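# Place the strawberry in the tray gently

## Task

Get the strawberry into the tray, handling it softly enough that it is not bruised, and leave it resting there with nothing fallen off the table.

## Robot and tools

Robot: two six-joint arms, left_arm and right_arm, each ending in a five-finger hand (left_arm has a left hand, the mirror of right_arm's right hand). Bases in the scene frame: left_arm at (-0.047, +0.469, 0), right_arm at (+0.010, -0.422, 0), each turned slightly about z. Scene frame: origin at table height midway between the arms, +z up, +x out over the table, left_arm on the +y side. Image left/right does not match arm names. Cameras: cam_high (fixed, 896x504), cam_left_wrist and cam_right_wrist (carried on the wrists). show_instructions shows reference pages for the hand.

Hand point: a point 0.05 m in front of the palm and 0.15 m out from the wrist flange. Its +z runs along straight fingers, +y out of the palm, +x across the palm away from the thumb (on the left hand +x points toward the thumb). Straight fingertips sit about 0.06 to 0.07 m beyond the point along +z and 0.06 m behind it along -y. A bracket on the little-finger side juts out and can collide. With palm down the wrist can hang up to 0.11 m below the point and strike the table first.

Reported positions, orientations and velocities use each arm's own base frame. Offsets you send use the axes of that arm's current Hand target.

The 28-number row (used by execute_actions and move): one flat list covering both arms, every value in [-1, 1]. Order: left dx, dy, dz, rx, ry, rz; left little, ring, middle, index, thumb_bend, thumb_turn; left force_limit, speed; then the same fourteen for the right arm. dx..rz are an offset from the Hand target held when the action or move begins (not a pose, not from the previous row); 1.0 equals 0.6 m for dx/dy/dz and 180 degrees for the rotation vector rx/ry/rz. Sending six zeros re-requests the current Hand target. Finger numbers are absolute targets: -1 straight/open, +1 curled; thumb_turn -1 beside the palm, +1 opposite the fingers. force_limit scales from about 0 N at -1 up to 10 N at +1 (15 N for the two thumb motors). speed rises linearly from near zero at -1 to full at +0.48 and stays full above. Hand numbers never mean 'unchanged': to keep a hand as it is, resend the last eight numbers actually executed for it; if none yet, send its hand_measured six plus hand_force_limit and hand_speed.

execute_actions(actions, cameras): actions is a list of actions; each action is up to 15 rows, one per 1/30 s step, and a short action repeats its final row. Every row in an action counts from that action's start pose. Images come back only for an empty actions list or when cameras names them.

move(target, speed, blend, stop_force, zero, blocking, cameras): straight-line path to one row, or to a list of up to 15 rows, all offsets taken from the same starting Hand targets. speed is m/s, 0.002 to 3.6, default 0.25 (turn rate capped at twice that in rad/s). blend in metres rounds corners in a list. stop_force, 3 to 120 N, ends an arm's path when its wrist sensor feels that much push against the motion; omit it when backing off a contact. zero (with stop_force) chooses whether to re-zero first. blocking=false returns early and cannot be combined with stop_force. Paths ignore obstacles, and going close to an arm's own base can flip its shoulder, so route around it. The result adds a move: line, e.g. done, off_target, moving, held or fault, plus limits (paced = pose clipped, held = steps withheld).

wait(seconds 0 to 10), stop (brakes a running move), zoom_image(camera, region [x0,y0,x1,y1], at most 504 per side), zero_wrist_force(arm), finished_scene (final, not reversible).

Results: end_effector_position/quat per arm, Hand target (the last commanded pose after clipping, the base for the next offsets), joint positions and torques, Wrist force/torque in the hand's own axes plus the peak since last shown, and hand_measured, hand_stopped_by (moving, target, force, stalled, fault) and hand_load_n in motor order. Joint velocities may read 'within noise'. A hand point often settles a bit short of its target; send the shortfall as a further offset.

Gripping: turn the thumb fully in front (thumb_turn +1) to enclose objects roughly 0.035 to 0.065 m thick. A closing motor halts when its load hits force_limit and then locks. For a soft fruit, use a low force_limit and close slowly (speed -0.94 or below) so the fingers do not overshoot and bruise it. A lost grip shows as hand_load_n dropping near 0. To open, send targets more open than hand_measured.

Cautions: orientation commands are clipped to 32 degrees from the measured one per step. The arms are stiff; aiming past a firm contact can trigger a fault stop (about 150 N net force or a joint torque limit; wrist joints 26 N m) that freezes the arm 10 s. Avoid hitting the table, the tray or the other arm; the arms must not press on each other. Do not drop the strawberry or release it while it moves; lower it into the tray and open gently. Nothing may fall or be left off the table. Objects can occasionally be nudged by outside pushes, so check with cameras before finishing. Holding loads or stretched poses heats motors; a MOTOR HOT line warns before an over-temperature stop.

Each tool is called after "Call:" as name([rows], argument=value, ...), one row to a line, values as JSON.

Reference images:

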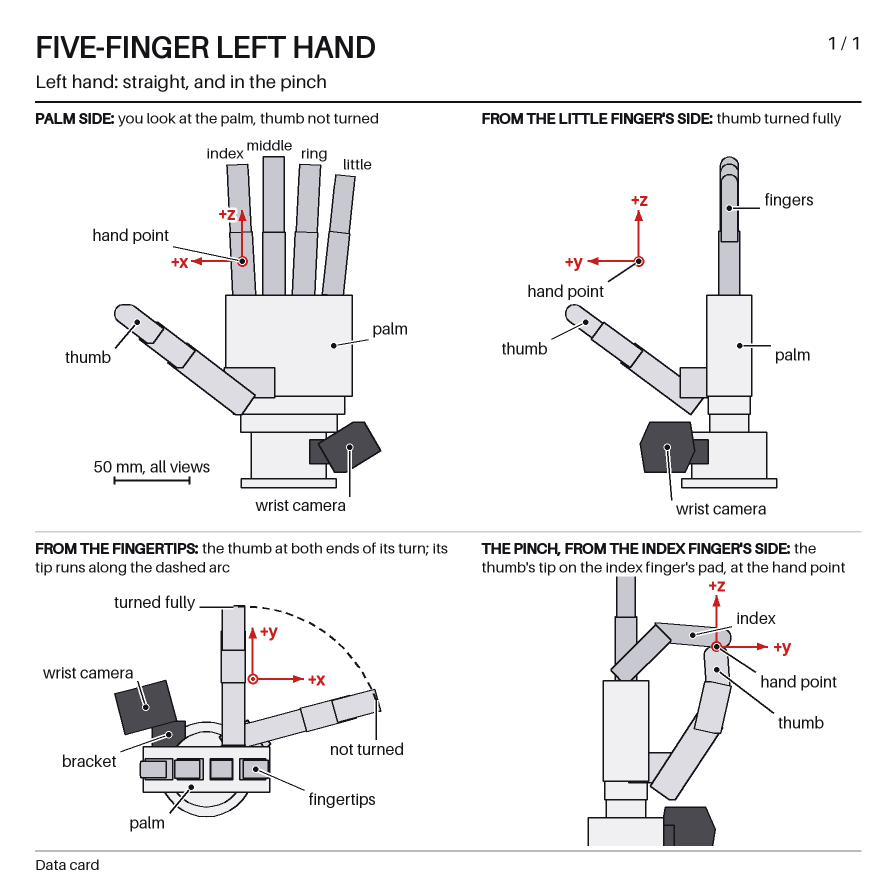

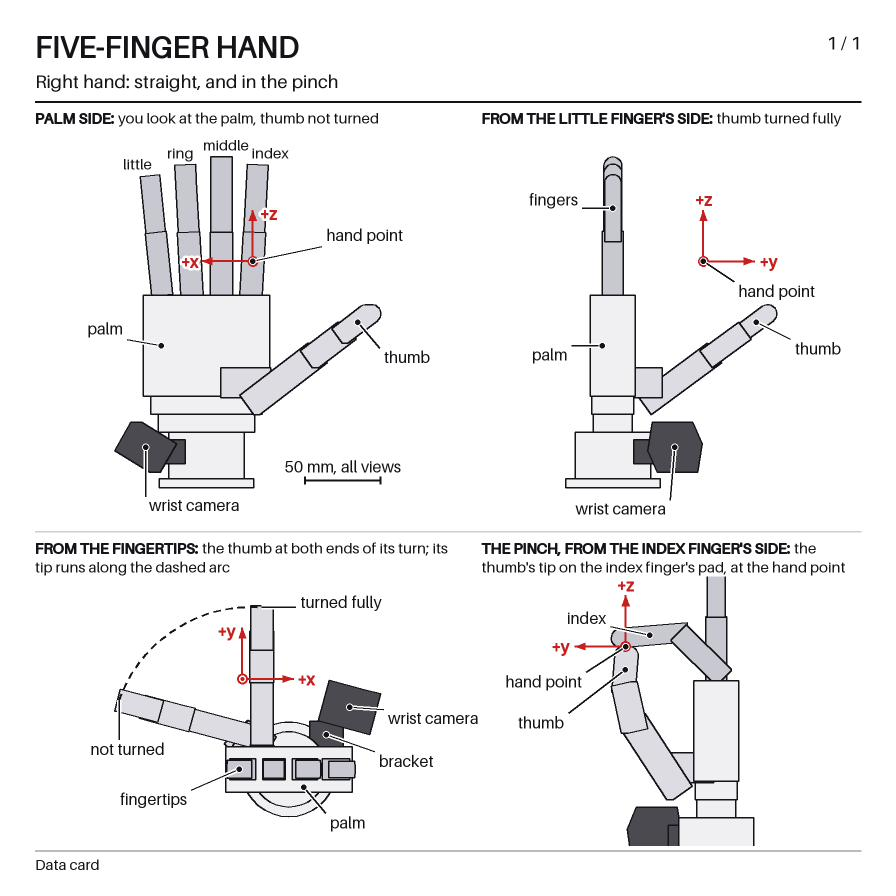

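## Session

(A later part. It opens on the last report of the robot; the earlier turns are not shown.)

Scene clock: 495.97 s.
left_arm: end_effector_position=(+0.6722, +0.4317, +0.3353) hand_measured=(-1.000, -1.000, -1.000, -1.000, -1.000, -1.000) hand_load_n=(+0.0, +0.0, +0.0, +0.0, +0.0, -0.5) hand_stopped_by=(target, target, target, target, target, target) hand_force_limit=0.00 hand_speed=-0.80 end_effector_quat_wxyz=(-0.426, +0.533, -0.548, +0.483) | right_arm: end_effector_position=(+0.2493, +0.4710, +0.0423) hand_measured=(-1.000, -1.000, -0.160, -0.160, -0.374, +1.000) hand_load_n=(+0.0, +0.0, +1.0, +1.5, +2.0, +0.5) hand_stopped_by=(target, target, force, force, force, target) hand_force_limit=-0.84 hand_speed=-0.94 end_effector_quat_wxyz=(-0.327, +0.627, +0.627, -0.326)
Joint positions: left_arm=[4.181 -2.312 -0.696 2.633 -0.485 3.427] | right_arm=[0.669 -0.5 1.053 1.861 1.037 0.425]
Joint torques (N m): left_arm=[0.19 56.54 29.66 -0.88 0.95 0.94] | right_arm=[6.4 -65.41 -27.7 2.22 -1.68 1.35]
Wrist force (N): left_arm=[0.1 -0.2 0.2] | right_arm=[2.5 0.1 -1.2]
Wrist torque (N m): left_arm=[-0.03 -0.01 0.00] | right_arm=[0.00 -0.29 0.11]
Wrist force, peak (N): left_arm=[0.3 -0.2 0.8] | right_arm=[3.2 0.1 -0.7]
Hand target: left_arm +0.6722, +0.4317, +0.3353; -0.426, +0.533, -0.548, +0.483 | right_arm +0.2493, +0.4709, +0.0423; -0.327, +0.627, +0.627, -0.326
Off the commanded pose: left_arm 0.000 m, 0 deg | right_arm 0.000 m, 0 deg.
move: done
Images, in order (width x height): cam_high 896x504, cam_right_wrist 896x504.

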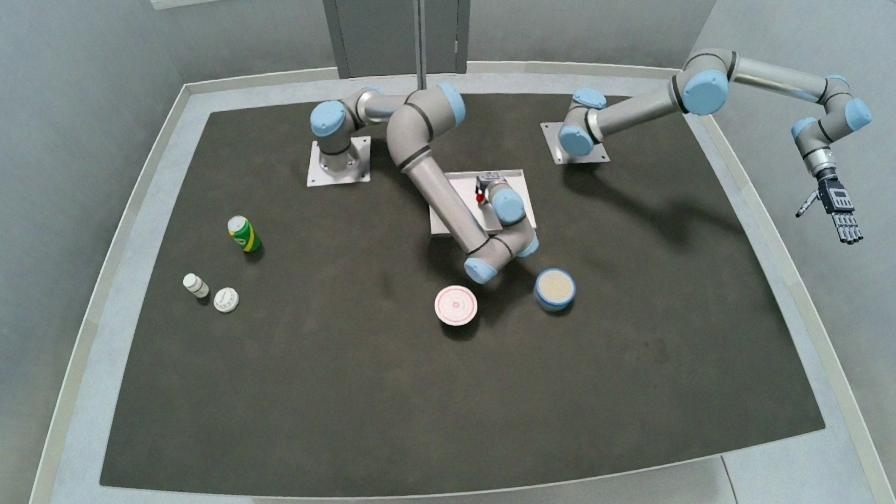

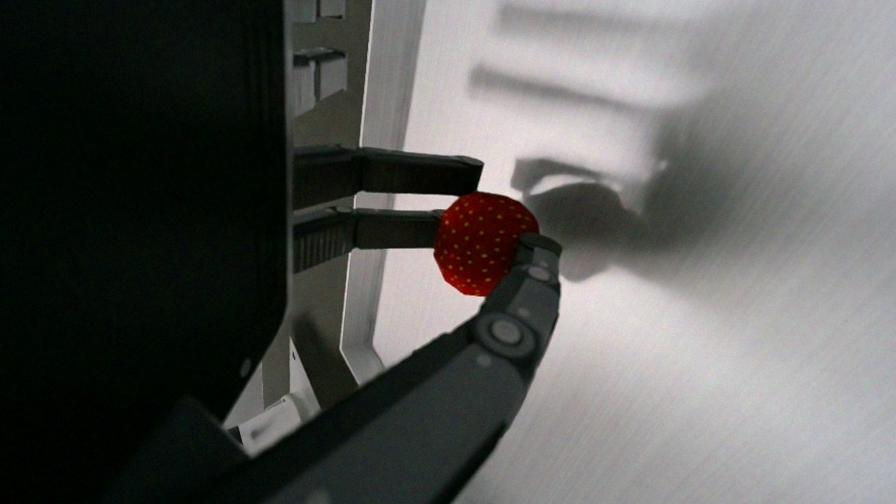

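Call:
move(target=[0,0,0,0,0,0,-1,-1,-1,-1,-1,-1,0,-0.8,0,0.00546,0.00383,0,0,0,-1,-1,0.1,0.1,0.1,1,-0.84,-0.94], speed=0.02, stop_force=3, cameras=["cam_right_wrist"])

Call:
zoom_image(camera="cam_right_wrist", region=[380, 120, 680, 320])

Scene clock: 506.43 s.
left_arm: end_effector_position=(+0.6722, +0.4317, +0.3353) hand_measured=(-1.000, -1.000, -1.000, -1.000, -1.000, -1.000) hand_load_n=(+0.0, +0.0, +0.0, +0.0, +0.0, +0.0) hand_stopped_by=(target, target, target, target, target, target) hand_force_limit=0.00 hand_speed=-0.80 end_effector_quat_wxyz=(-0.426, +0.533, -0.548, +0.483) | right_arm: end_effector_position=(+0.2493, +0.4709, +0.0382) hand_measured=(-1.000, -1.000, -0.160, -0.160, -0.374, +1.000) hand_load_n=(+0.0, -0.5, +1.0, +1.0, +1.5, +0.0) hand_stopped_by=(target, target, force, force, force, target) hand_force_limit=-0.84 hand_speed=-0.94 end_effector_quat_wxyz=(-0.327, +0.627, +0.627, -0.327)
Joint positions: left_arm=[4.181 -2.312 -0.696 2.633 -0.485 3.427] | right_arm=[0.669 -0.495 1.053 1.855 1.037 0.425]
Joint torques (N m): left_arm=[0.17 56.11 30.01 -0.95 1.09 0.91] | right_arm=[2.3 -57.68 -26.85 2.85 -0.65 -0.38]
Wrist force (N): left_arm=[-0.1 -0.4 0.3] | right_arm=[2.8 0.0 -0.6]
Wrist torque (N m): left_arm=[-0.07 0.03 0.00] | right_arm=[-0.04 -0.33 0.12]
Wrist force, peak (N): left_arm=[0.2 0.1 1.0] | right_arm=[3.0 0.0 -1.4]
Hand target: left_arm +0.6722, +0.4317, +0.3353; -0.426, +0.533, -0.548, +0.483 | right_arm +0.2493, +0.4710, +0.0383; -0.327, +0.627, +0.627, -0.326
Off the commanded pose: left_arm 0.000 m, 0 deg | right_arm 0.000 m, 0 deg.
move: done
Images, in order (width x height): cam_right_wrist 896x504.

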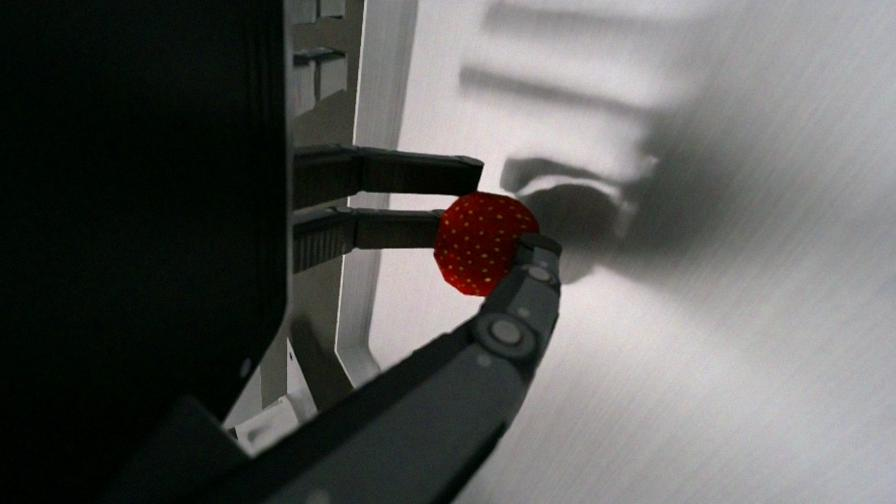

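Scaled by 1.680.

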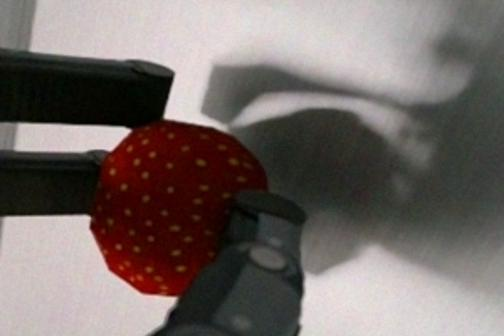

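Call:
move(target=[0,0,0,0,0,0,-1,-1,-1,-1,-1,-1,0,-0.8,0,0.00546,0.00383,0,0,0,-1,-1,0.1,0.1,0.1,1,-0.84,-0.94], speed=0.015, stop_force=3, cameras=["cam_right_wrist"])

Call:
zoom_image(camera="cam_right_wrist", region=[380, 120, 680, 320])

Scene clock: 517.07 s.
left_arm: end_effector_position=(+0.6722, +0.4317, +0.3353) hand_measured=(-1.000, -1.000, -1.000, -1.000, -1.000, -1.000) hand_load_n=(+0.0, +0.0, +0.0, +0.0, +0.0, -0.5) hand_stopped_by=(target, target, target, target, target, target) hand_force_limit=0.00 hand_speed=-0.80 end_effector_quat_wxyz=(-0.426, +0.533, -0.548, +0.483) | right_arm: end_effector_position=(+0.2493, +0.4709, +0.0342) hand_measured=(-1.000, -1.000, -0.160, -0.160, -0.374, +1.000) hand_load_n=(-0.5, +0.0, +1.5, +1.0, +1.5, +0.0) hand_stopped_by=(target, target, force, force, force, target) hand_force_limit=-0.84 hand_speed=-0.94 end_effector_quat_wxyz=(-0.327, +0.627, +0.627, -0.327)
Joint positions: left_arm=[4.181 -2.312 -0.696 2.633 -0.485 3.427] | right_arm=[0.669 -0.489 1.052 1.85 1.037 0.425]
Joint torques (N m): left_arm=[0.98 56.58 30.08 -0.93 0.96 0.83] | right_arm=[8.01 -58.02 -26.13 2.92 -1.9 1.55]
Wrist force (N): left_arm=[0.3 -0.2 0.7] | right_arm=[2.4 -0.1 -0.8]
Wrist torque (N m): left_arm=[-0.06 -0.02 0.02] | right_arm=[-0.05 -0.26 0.10]
Wrist force, peak (N): left_arm=[0.3 -0.3 0.7] | right_arm=[3.0 -0.2 -1.2]
Hand target: left_arm +0.6722, +0.4317, +0.3353; -0.426, +0.533, -0.548, +0.483 | right_arm +0.2493, +0.4710, +0.0343; -0.327, +0.627, +0.627, -0.326
Off the commanded pose: left_arm 0.000 m, 0 deg | right_arm 0.000 m, 0 deg.
move: done
Images, in order (width x height): cam_right_wrist 896x504.

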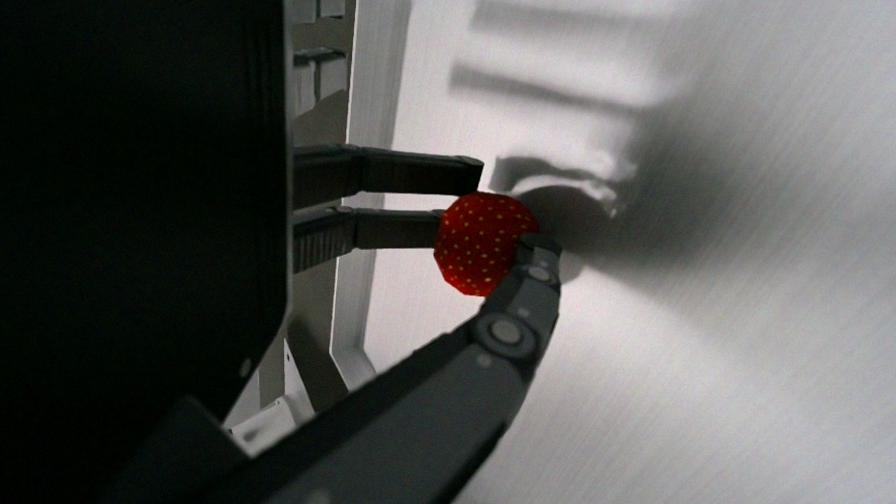

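Scaled by 1.680.

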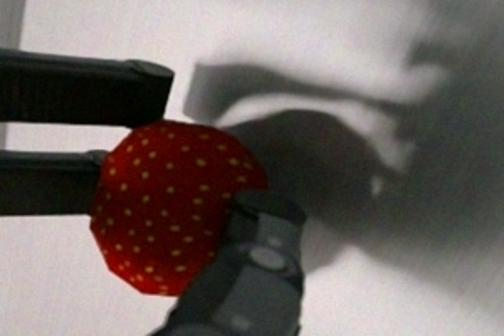

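Call:
move(target=[0,0,0,0,0,0,-1,-1,-1,-1,-1,-1,0,-0.8,0,0.00433,0.00303,0,0,0,-1,-1,0.1,0.1,0.1,1,-0.84,-0.94], speed=0.015, stop_force=3, cameras=["cam_right_wrist"])

Call:
zoom_image(camera="cam_right_wrist", region=[380, 120, 680, 320])

Scene clock: 531.20 s.
left_arm: end_effector_position=(+0.6722, +0.4317, +0.3353) hand_measured=(-1.000, -1.000, -1.000, -1.000, -1.000, -1.000) hand_load_n=(+0.0, +0.0, +0.0, +0.0, +0.0, -0.5) hand_stopped_by=(target, target, target, target, target, target) hand_force_limit=0.00 hand_speed=-0.80 end_effector_quat_wxyz=(-0.426, +0.533, -0.548, +0.483) | right_arm: end_effector_position=(+0.2493, +0.4709, +0.0311) hand_measured=(-1.000, -1.000, -0.160, -0.160, -0.374, +1.000) hand_load_n=(+0.0, +0.0, +1.0, +1.0, +1.5, +0.0) hand_stopped_by=(target, target, force, force, force, target) hand_force_limit=-0.84 hand_speed=-0.94 end_effector_quat_wxyz=(-0.327, +0.627, +0.627, -0.326)
Joint positions: left_arm=[4.181 -2.312 -0.696 2.633 -0.485 3.427] | right_arm=[0.669 -0.484 1.052 1.845 1.037 0.425]
Joint torques (N m): left_arm=[0.84 56.71 30.24 -1 1.04 1.03] | right_arm=[6.45 -52.92 -25.95 2.83 -1.71 1.23]
Wrist force (N): left_arm=[0.1 -0.2 0.3] | right_arm=[2.4 0.0 -1.2]
Wrist torque (N m): left_arm=[-0.05 -0.01 0.00] | right_arm=[-0.02 -0.26 0.11]
Wrist force, peak (N): left_arm=[0.1 -0.4 0.8] | right_arm=[3.0 0.5 -0.8]
Hand target: left_arm +0.6722, +0.4317, +0.3353; -0.426, +0.533, -0.548, +0.483 | right_arm +0.2493, +0.4710, +0.0311; -0.327, +0.627, +0.627, -0.326
Off the commanded pose: left_arm 0.000 m, 0 deg | right_arm 0.000 m, 0 deg.
move: done
Images, in order (width x height): cam_right_wrist 896x504.

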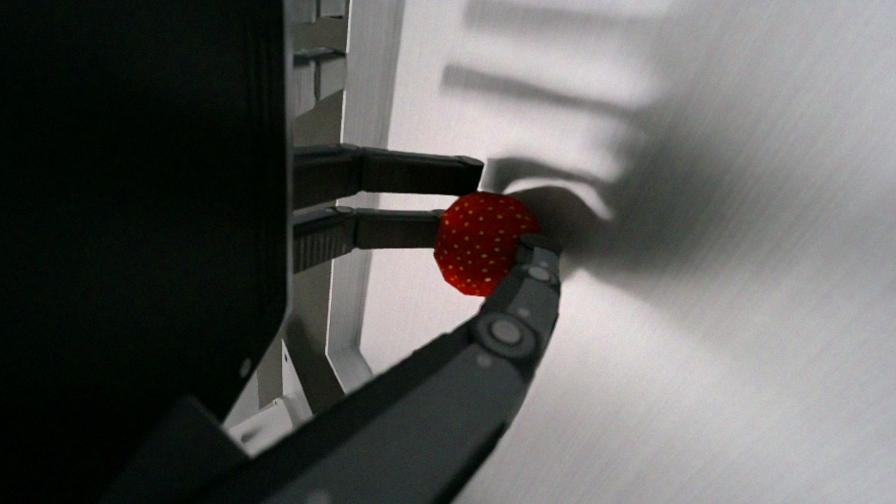

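Scaled by 1.680.

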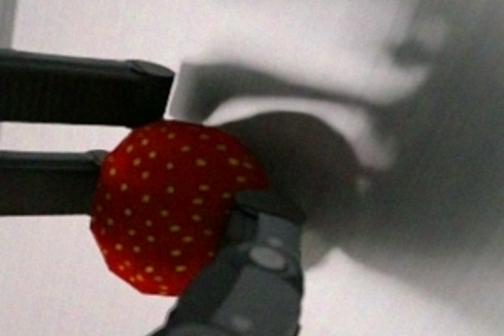

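Call:
move(target=[0,0,0,0,0,0,-1,-1,-1,-1,-1,-1,0,-0.8,0,0.0034,0.0024,0,0,0,-1,-1,0.1,0.1,0.1,1,-0.84,-0.94], speed=0.01, stop_force=3, cameras=["cam_right_wrist"])

Call:
zoom_image(camera="cam_right_wrist", region=[380, 120, 680, 320])

Scene clock: 542.23 s.
left_arm: end_effector_position=(+0.6722, +0.4317, +0.3353) hand_measured=(-1.000, -1.000, -1.000, -1.000, -1.000, -1.000) hand_load_n=(+0.0, +0.0, +0.0, +0.0, +0.0, +0.0) hand_stopped_by=(target, target, target, target, target, target) hand_force_limit=0.00 hand_speed=-0.80 end_effector_quat_wxyz=(-0.426, +0.533, -0.548, +0.483) | right_arm: end_effector_position=(+0.2493, +0.4710, +0.0286) hand_measured=(-1.000, -1.000, -0.160, -0.160, -0.374, +1.000) hand_load_n=(+0.0, +0.0, +1.0, +1.0, +1.5, +0.0) hand_stopped_by=(target, target, force, force, force, target) hand_force_limit=-0.84 hand_speed=-0.94 end_effector_quat_wxyz=(-0.327, +0.627, +0.627, -0.326)
Joint positions: left_arm=[4.181 -2.312 -0.696 2.633 -0.485 3.427] | right_arm=[0.669 -0.481 1.052 1.842 1.037 0.425]
Joint torques (N m): left_arm=[0.3 55.67 30.78 -0.88 0.94 1] | right_arm=[7.51 -48.08 -26.7 2.73 -1.93 1.43]
Wrist force (N): left_arm=[0.4 -0.3 0.4] | right_arm=[2.4 -0.3 -1.0]
Wrist torque (N m): left_arm=[-0.06 -0.05 0.03] | right_arm=[-0.06 -0.26 0.10]
Wrist force, peak (N): left_arm=[0.3 -0.6 0.8] | right_arm=[2.9 0.4 -1.1]
Hand target: left_arm +0.6722, +0.4317, +0.3353; -0.426, +0.533, -0.548, +0.483 | right_arm +0.2493, +0.4710, +0.0286; -0.327, +0.627, +0.627, -0.326
Off the commanded pose: left_arm 0.000 m, 0 deg | right_arm 0.000 m, 0 deg.
move: done
Images, in order (width x height): cam_right_wrist 896x504.

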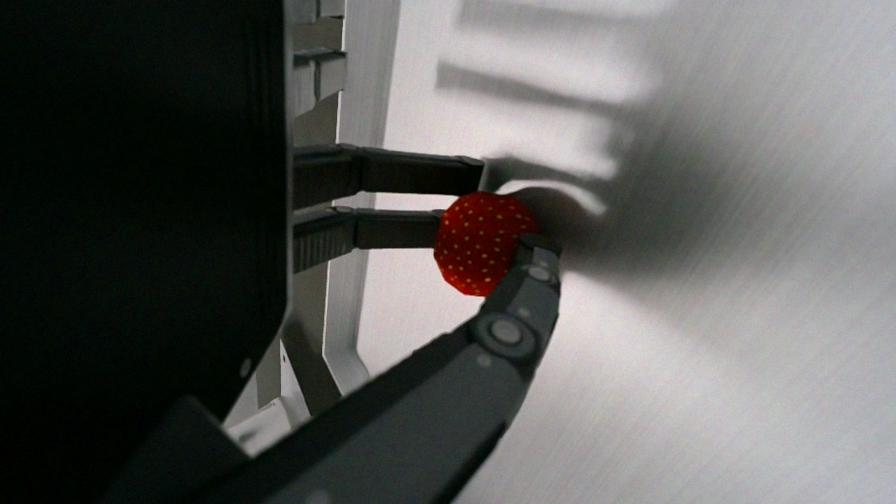

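Scaled by 1.680.

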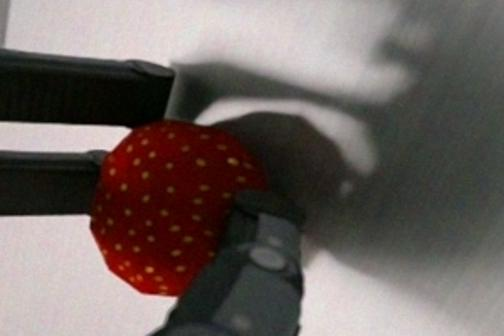

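Call:
execute_actions([
  [[0,0,0,0,0,0,-1,-1,-1,-1,-1,-1,0,-0.8,0,0,0,0,0,0,-1,-1,-0.5,-0.5,-0.7,1,-0.84,-0.9]],
], cameras=["cam_right_wrist","cam_high"])

Scene clock: 554.47 s.
left_arm: end_effector_position=(+0.6722, +0.4317, +0.3353) hand_measured=(-1.000, -1.000, -1.000, -1.000, -1.000, -1.000) hand_load_n=(+0.0, +0.0, +0.0, +0.0, +0.0, +0.0) hand_stopped_by=(target, target, target, target, target, target) hand_force_limit=0.00 hand_speed=-0.80 end_effector_quat_wxyz=(-0.426, +0.533, -0.548, +0.483) | right_arm: end_effector_position=(+0.2493, +0.4710, +0.0286) hand_measured=(-1.000, -1.000, -0.500, -0.500, -0.700, +1.000) hand_load_n=(+0.0, +0.0, +0.0, +0.0, +0.0, +0.5) hand_stopped_by=(target, target, target, target, target, target) hand_force_limit=-0.84 hand_speed=-0.90 end_effector_quat_wxyz=(-0.327, +0.627, +0.627, -0.326)
Joint positions: left_arm=[4.181 -2.312 -0.696 2.633 -0.485 3.427] | right_arm=[0.669 -0.481 1.052 1.842 1.037 0.425]
Joint torques (N m): left_arm=[0.75 56.15 29.99 -0.89 1.08 0.92] | right_arm=[6.7 -65.85 -26.44 2.78 -0.54 1.15]
Wrist force (N): left_arm=[0.1 -0.4 0.0] | right_arm=[2.4 -0.1 -1.0]
Wrist torque (N m): left_arm=[-0.06 -0.01 0.01] | right_arm=[-0.03 -0.26 0.10]
Wrist force, peak (N): left_arm=[0.1 -0.2 0.8] | right_arm=[3.0 -0.6 -1.2]
Hand target: left_arm +0.6722, +0.4317, +0.3353; -0.426, +0.533, -0.548, +0.483 | right_arm +0.2493, +0.4710, +0.0286; -0.327, +0.627, +0.627, -0.326
Off the commanded pose: left_arm 0.000 m, 0 deg | right_arm 0.000 m, 0 deg.
Step readings (end_effector_position of left_arm | right_arm):
0: (+0.6722, +0.4317, +0.3353) | (+0.2493, +0.4710, +0.0286)
1: (+0.6722, +0.4317, +0.3353) | (+0.2493, +0.4710, +0.0286)
2: (+0.6722, +0.4317, +0.3353) | (+0.2493, +0.4710, +0.0286)
4: (+0.6722, +0.4317, +0.3353) | (+0.2493, +0.4710, +0.0286)
8: (+0.6722, +0.4317, +0.3353) | (+0.2493, +0.4710, +0.0286)
15: (+0.6722, +0.4317, +0.3353) | (+0.2493, +0.4710, +0.0286)
Images, in order (width x height): cam_high 896x504, cam_right_wrist 896x504.

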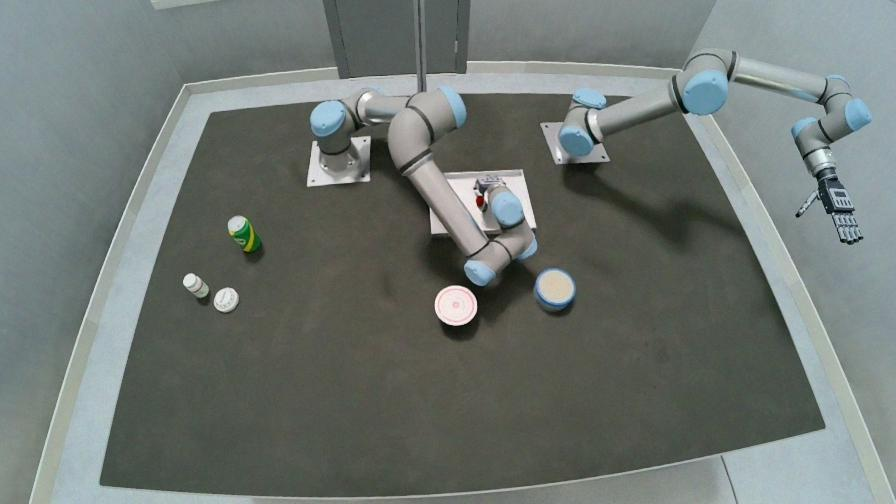

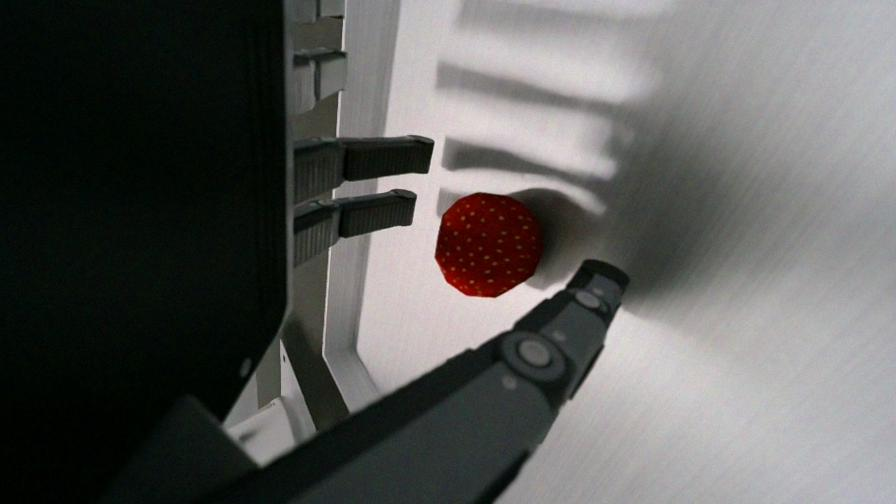

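Call:
move([
  [0,0,0,0,0,0,-1,-1,-1,-1,-1,-1,0,-0.8,0,0.0096,-0.01365,0,0,0,-1,-1,-0.6,-0.6,-0.9,1,-0.84,-0.5],
  [0,0,0,0,0,0,-1,-1,-1,-1,-1,-1,0,-0.8,0,-0.1542,-0.1285,0,0,0,-1,-1,-0.6,-0.6,-0.9,1,-0.84,-0.5],
], speed=[0.03,0.12], cameras=["cam_high","cam_right_wrist"])

Scene clock: 573.10 s.
left_arm: end_effector_position=(+0.6722, +0.4317, +0.3353) hand_measured=(-1.000, -1.000, -1.000, -1.000, -1.000, -1.000) hand_load_n=(+0.0, +0.0, +0.0, +0.0, +0.0, -0.5) hand_stopped_by=(target, target, target, target, target, target) hand_force_limit=0.00 hand_speed=-0.80 end_effector_quat_wxyz=(-0.426, +0.533, -0.548, +0.483) | right_arm: end_effector_position=(+0.2595, +0.4709, +0.1487) hand_measured=(-1.000, -1.000, -0.600, -0.600, -0.900, +1.000) hand_load_n=(+0.0, +0.0, +0.0, +0.0, +0.0, +0.0) hand_stopped_by=(target, target, target, target, target, target) hand_force_limit=-0.84 hand_speed=-0.50 end_effector_quat_wxyz=(-0.327, +0.627, +0.627, -0.326)
Joint positions: left_arm=[4.181 -2.312 -0.696 2.633 -0.485 3.427] | right_arm=[0.659 -0.615 0.982 2.049 1.044 0.418]
Joint torques (N m): left_arm=[0.64 56.04 30.2 -0.98 1.03 0.9] | right_arm=[-7.85 -37.81 -3.29 2.16 0.53 -1.32]
Wrist force (N): left_arm=[-0.1 -0.2 0.3] | right_arm=[2.3 0.0 -1.0]
Wrist torque (N m): left_arm=[-0.04 0.03 -0.01] | right_arm=[0.00 -0.29 0.10]
Wrist force, peak (N): left_arm=[0.1 -0.4 1.0] | right_arm=[3.0 -0.2 -1.4]
Hand target: left_arm +0.6722, +0.4317, +0.3353; -0.426, +0.533, -0.548, +0.483 | right_arm +0.2595, +0.4709, +0.1486; -0.327, +0.627, +0.627, -0.326
Off the commanded pose: left_arm 0.000 m, 0 deg | right_arm 0.000 m, 0 deg.
move: done
Images, in order (width x height): cam_high 896x504, cam_right_wrist 896x504.

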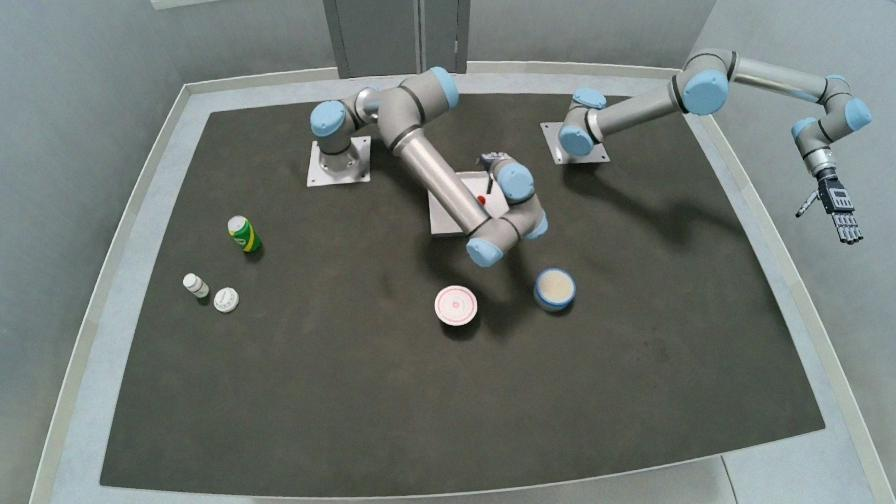

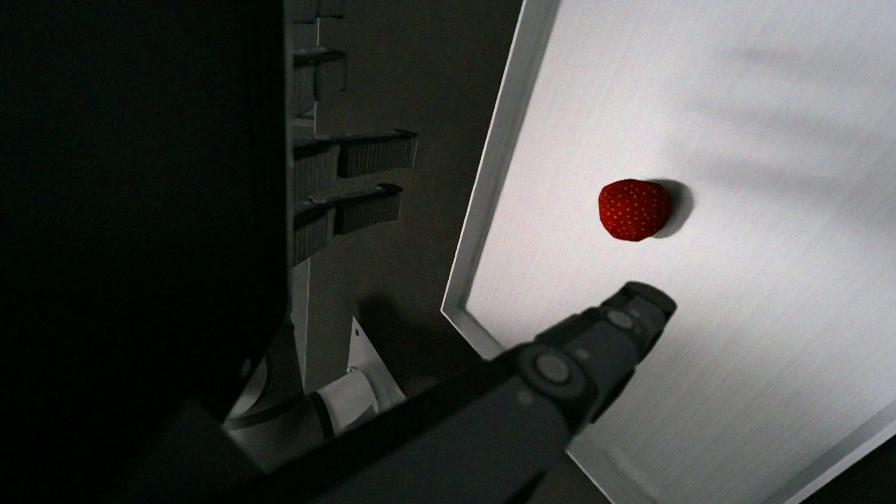

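The strawberry is resting in the tray and the hand is clear.

Call:
finished_scene()

The scene is finished: the task was done.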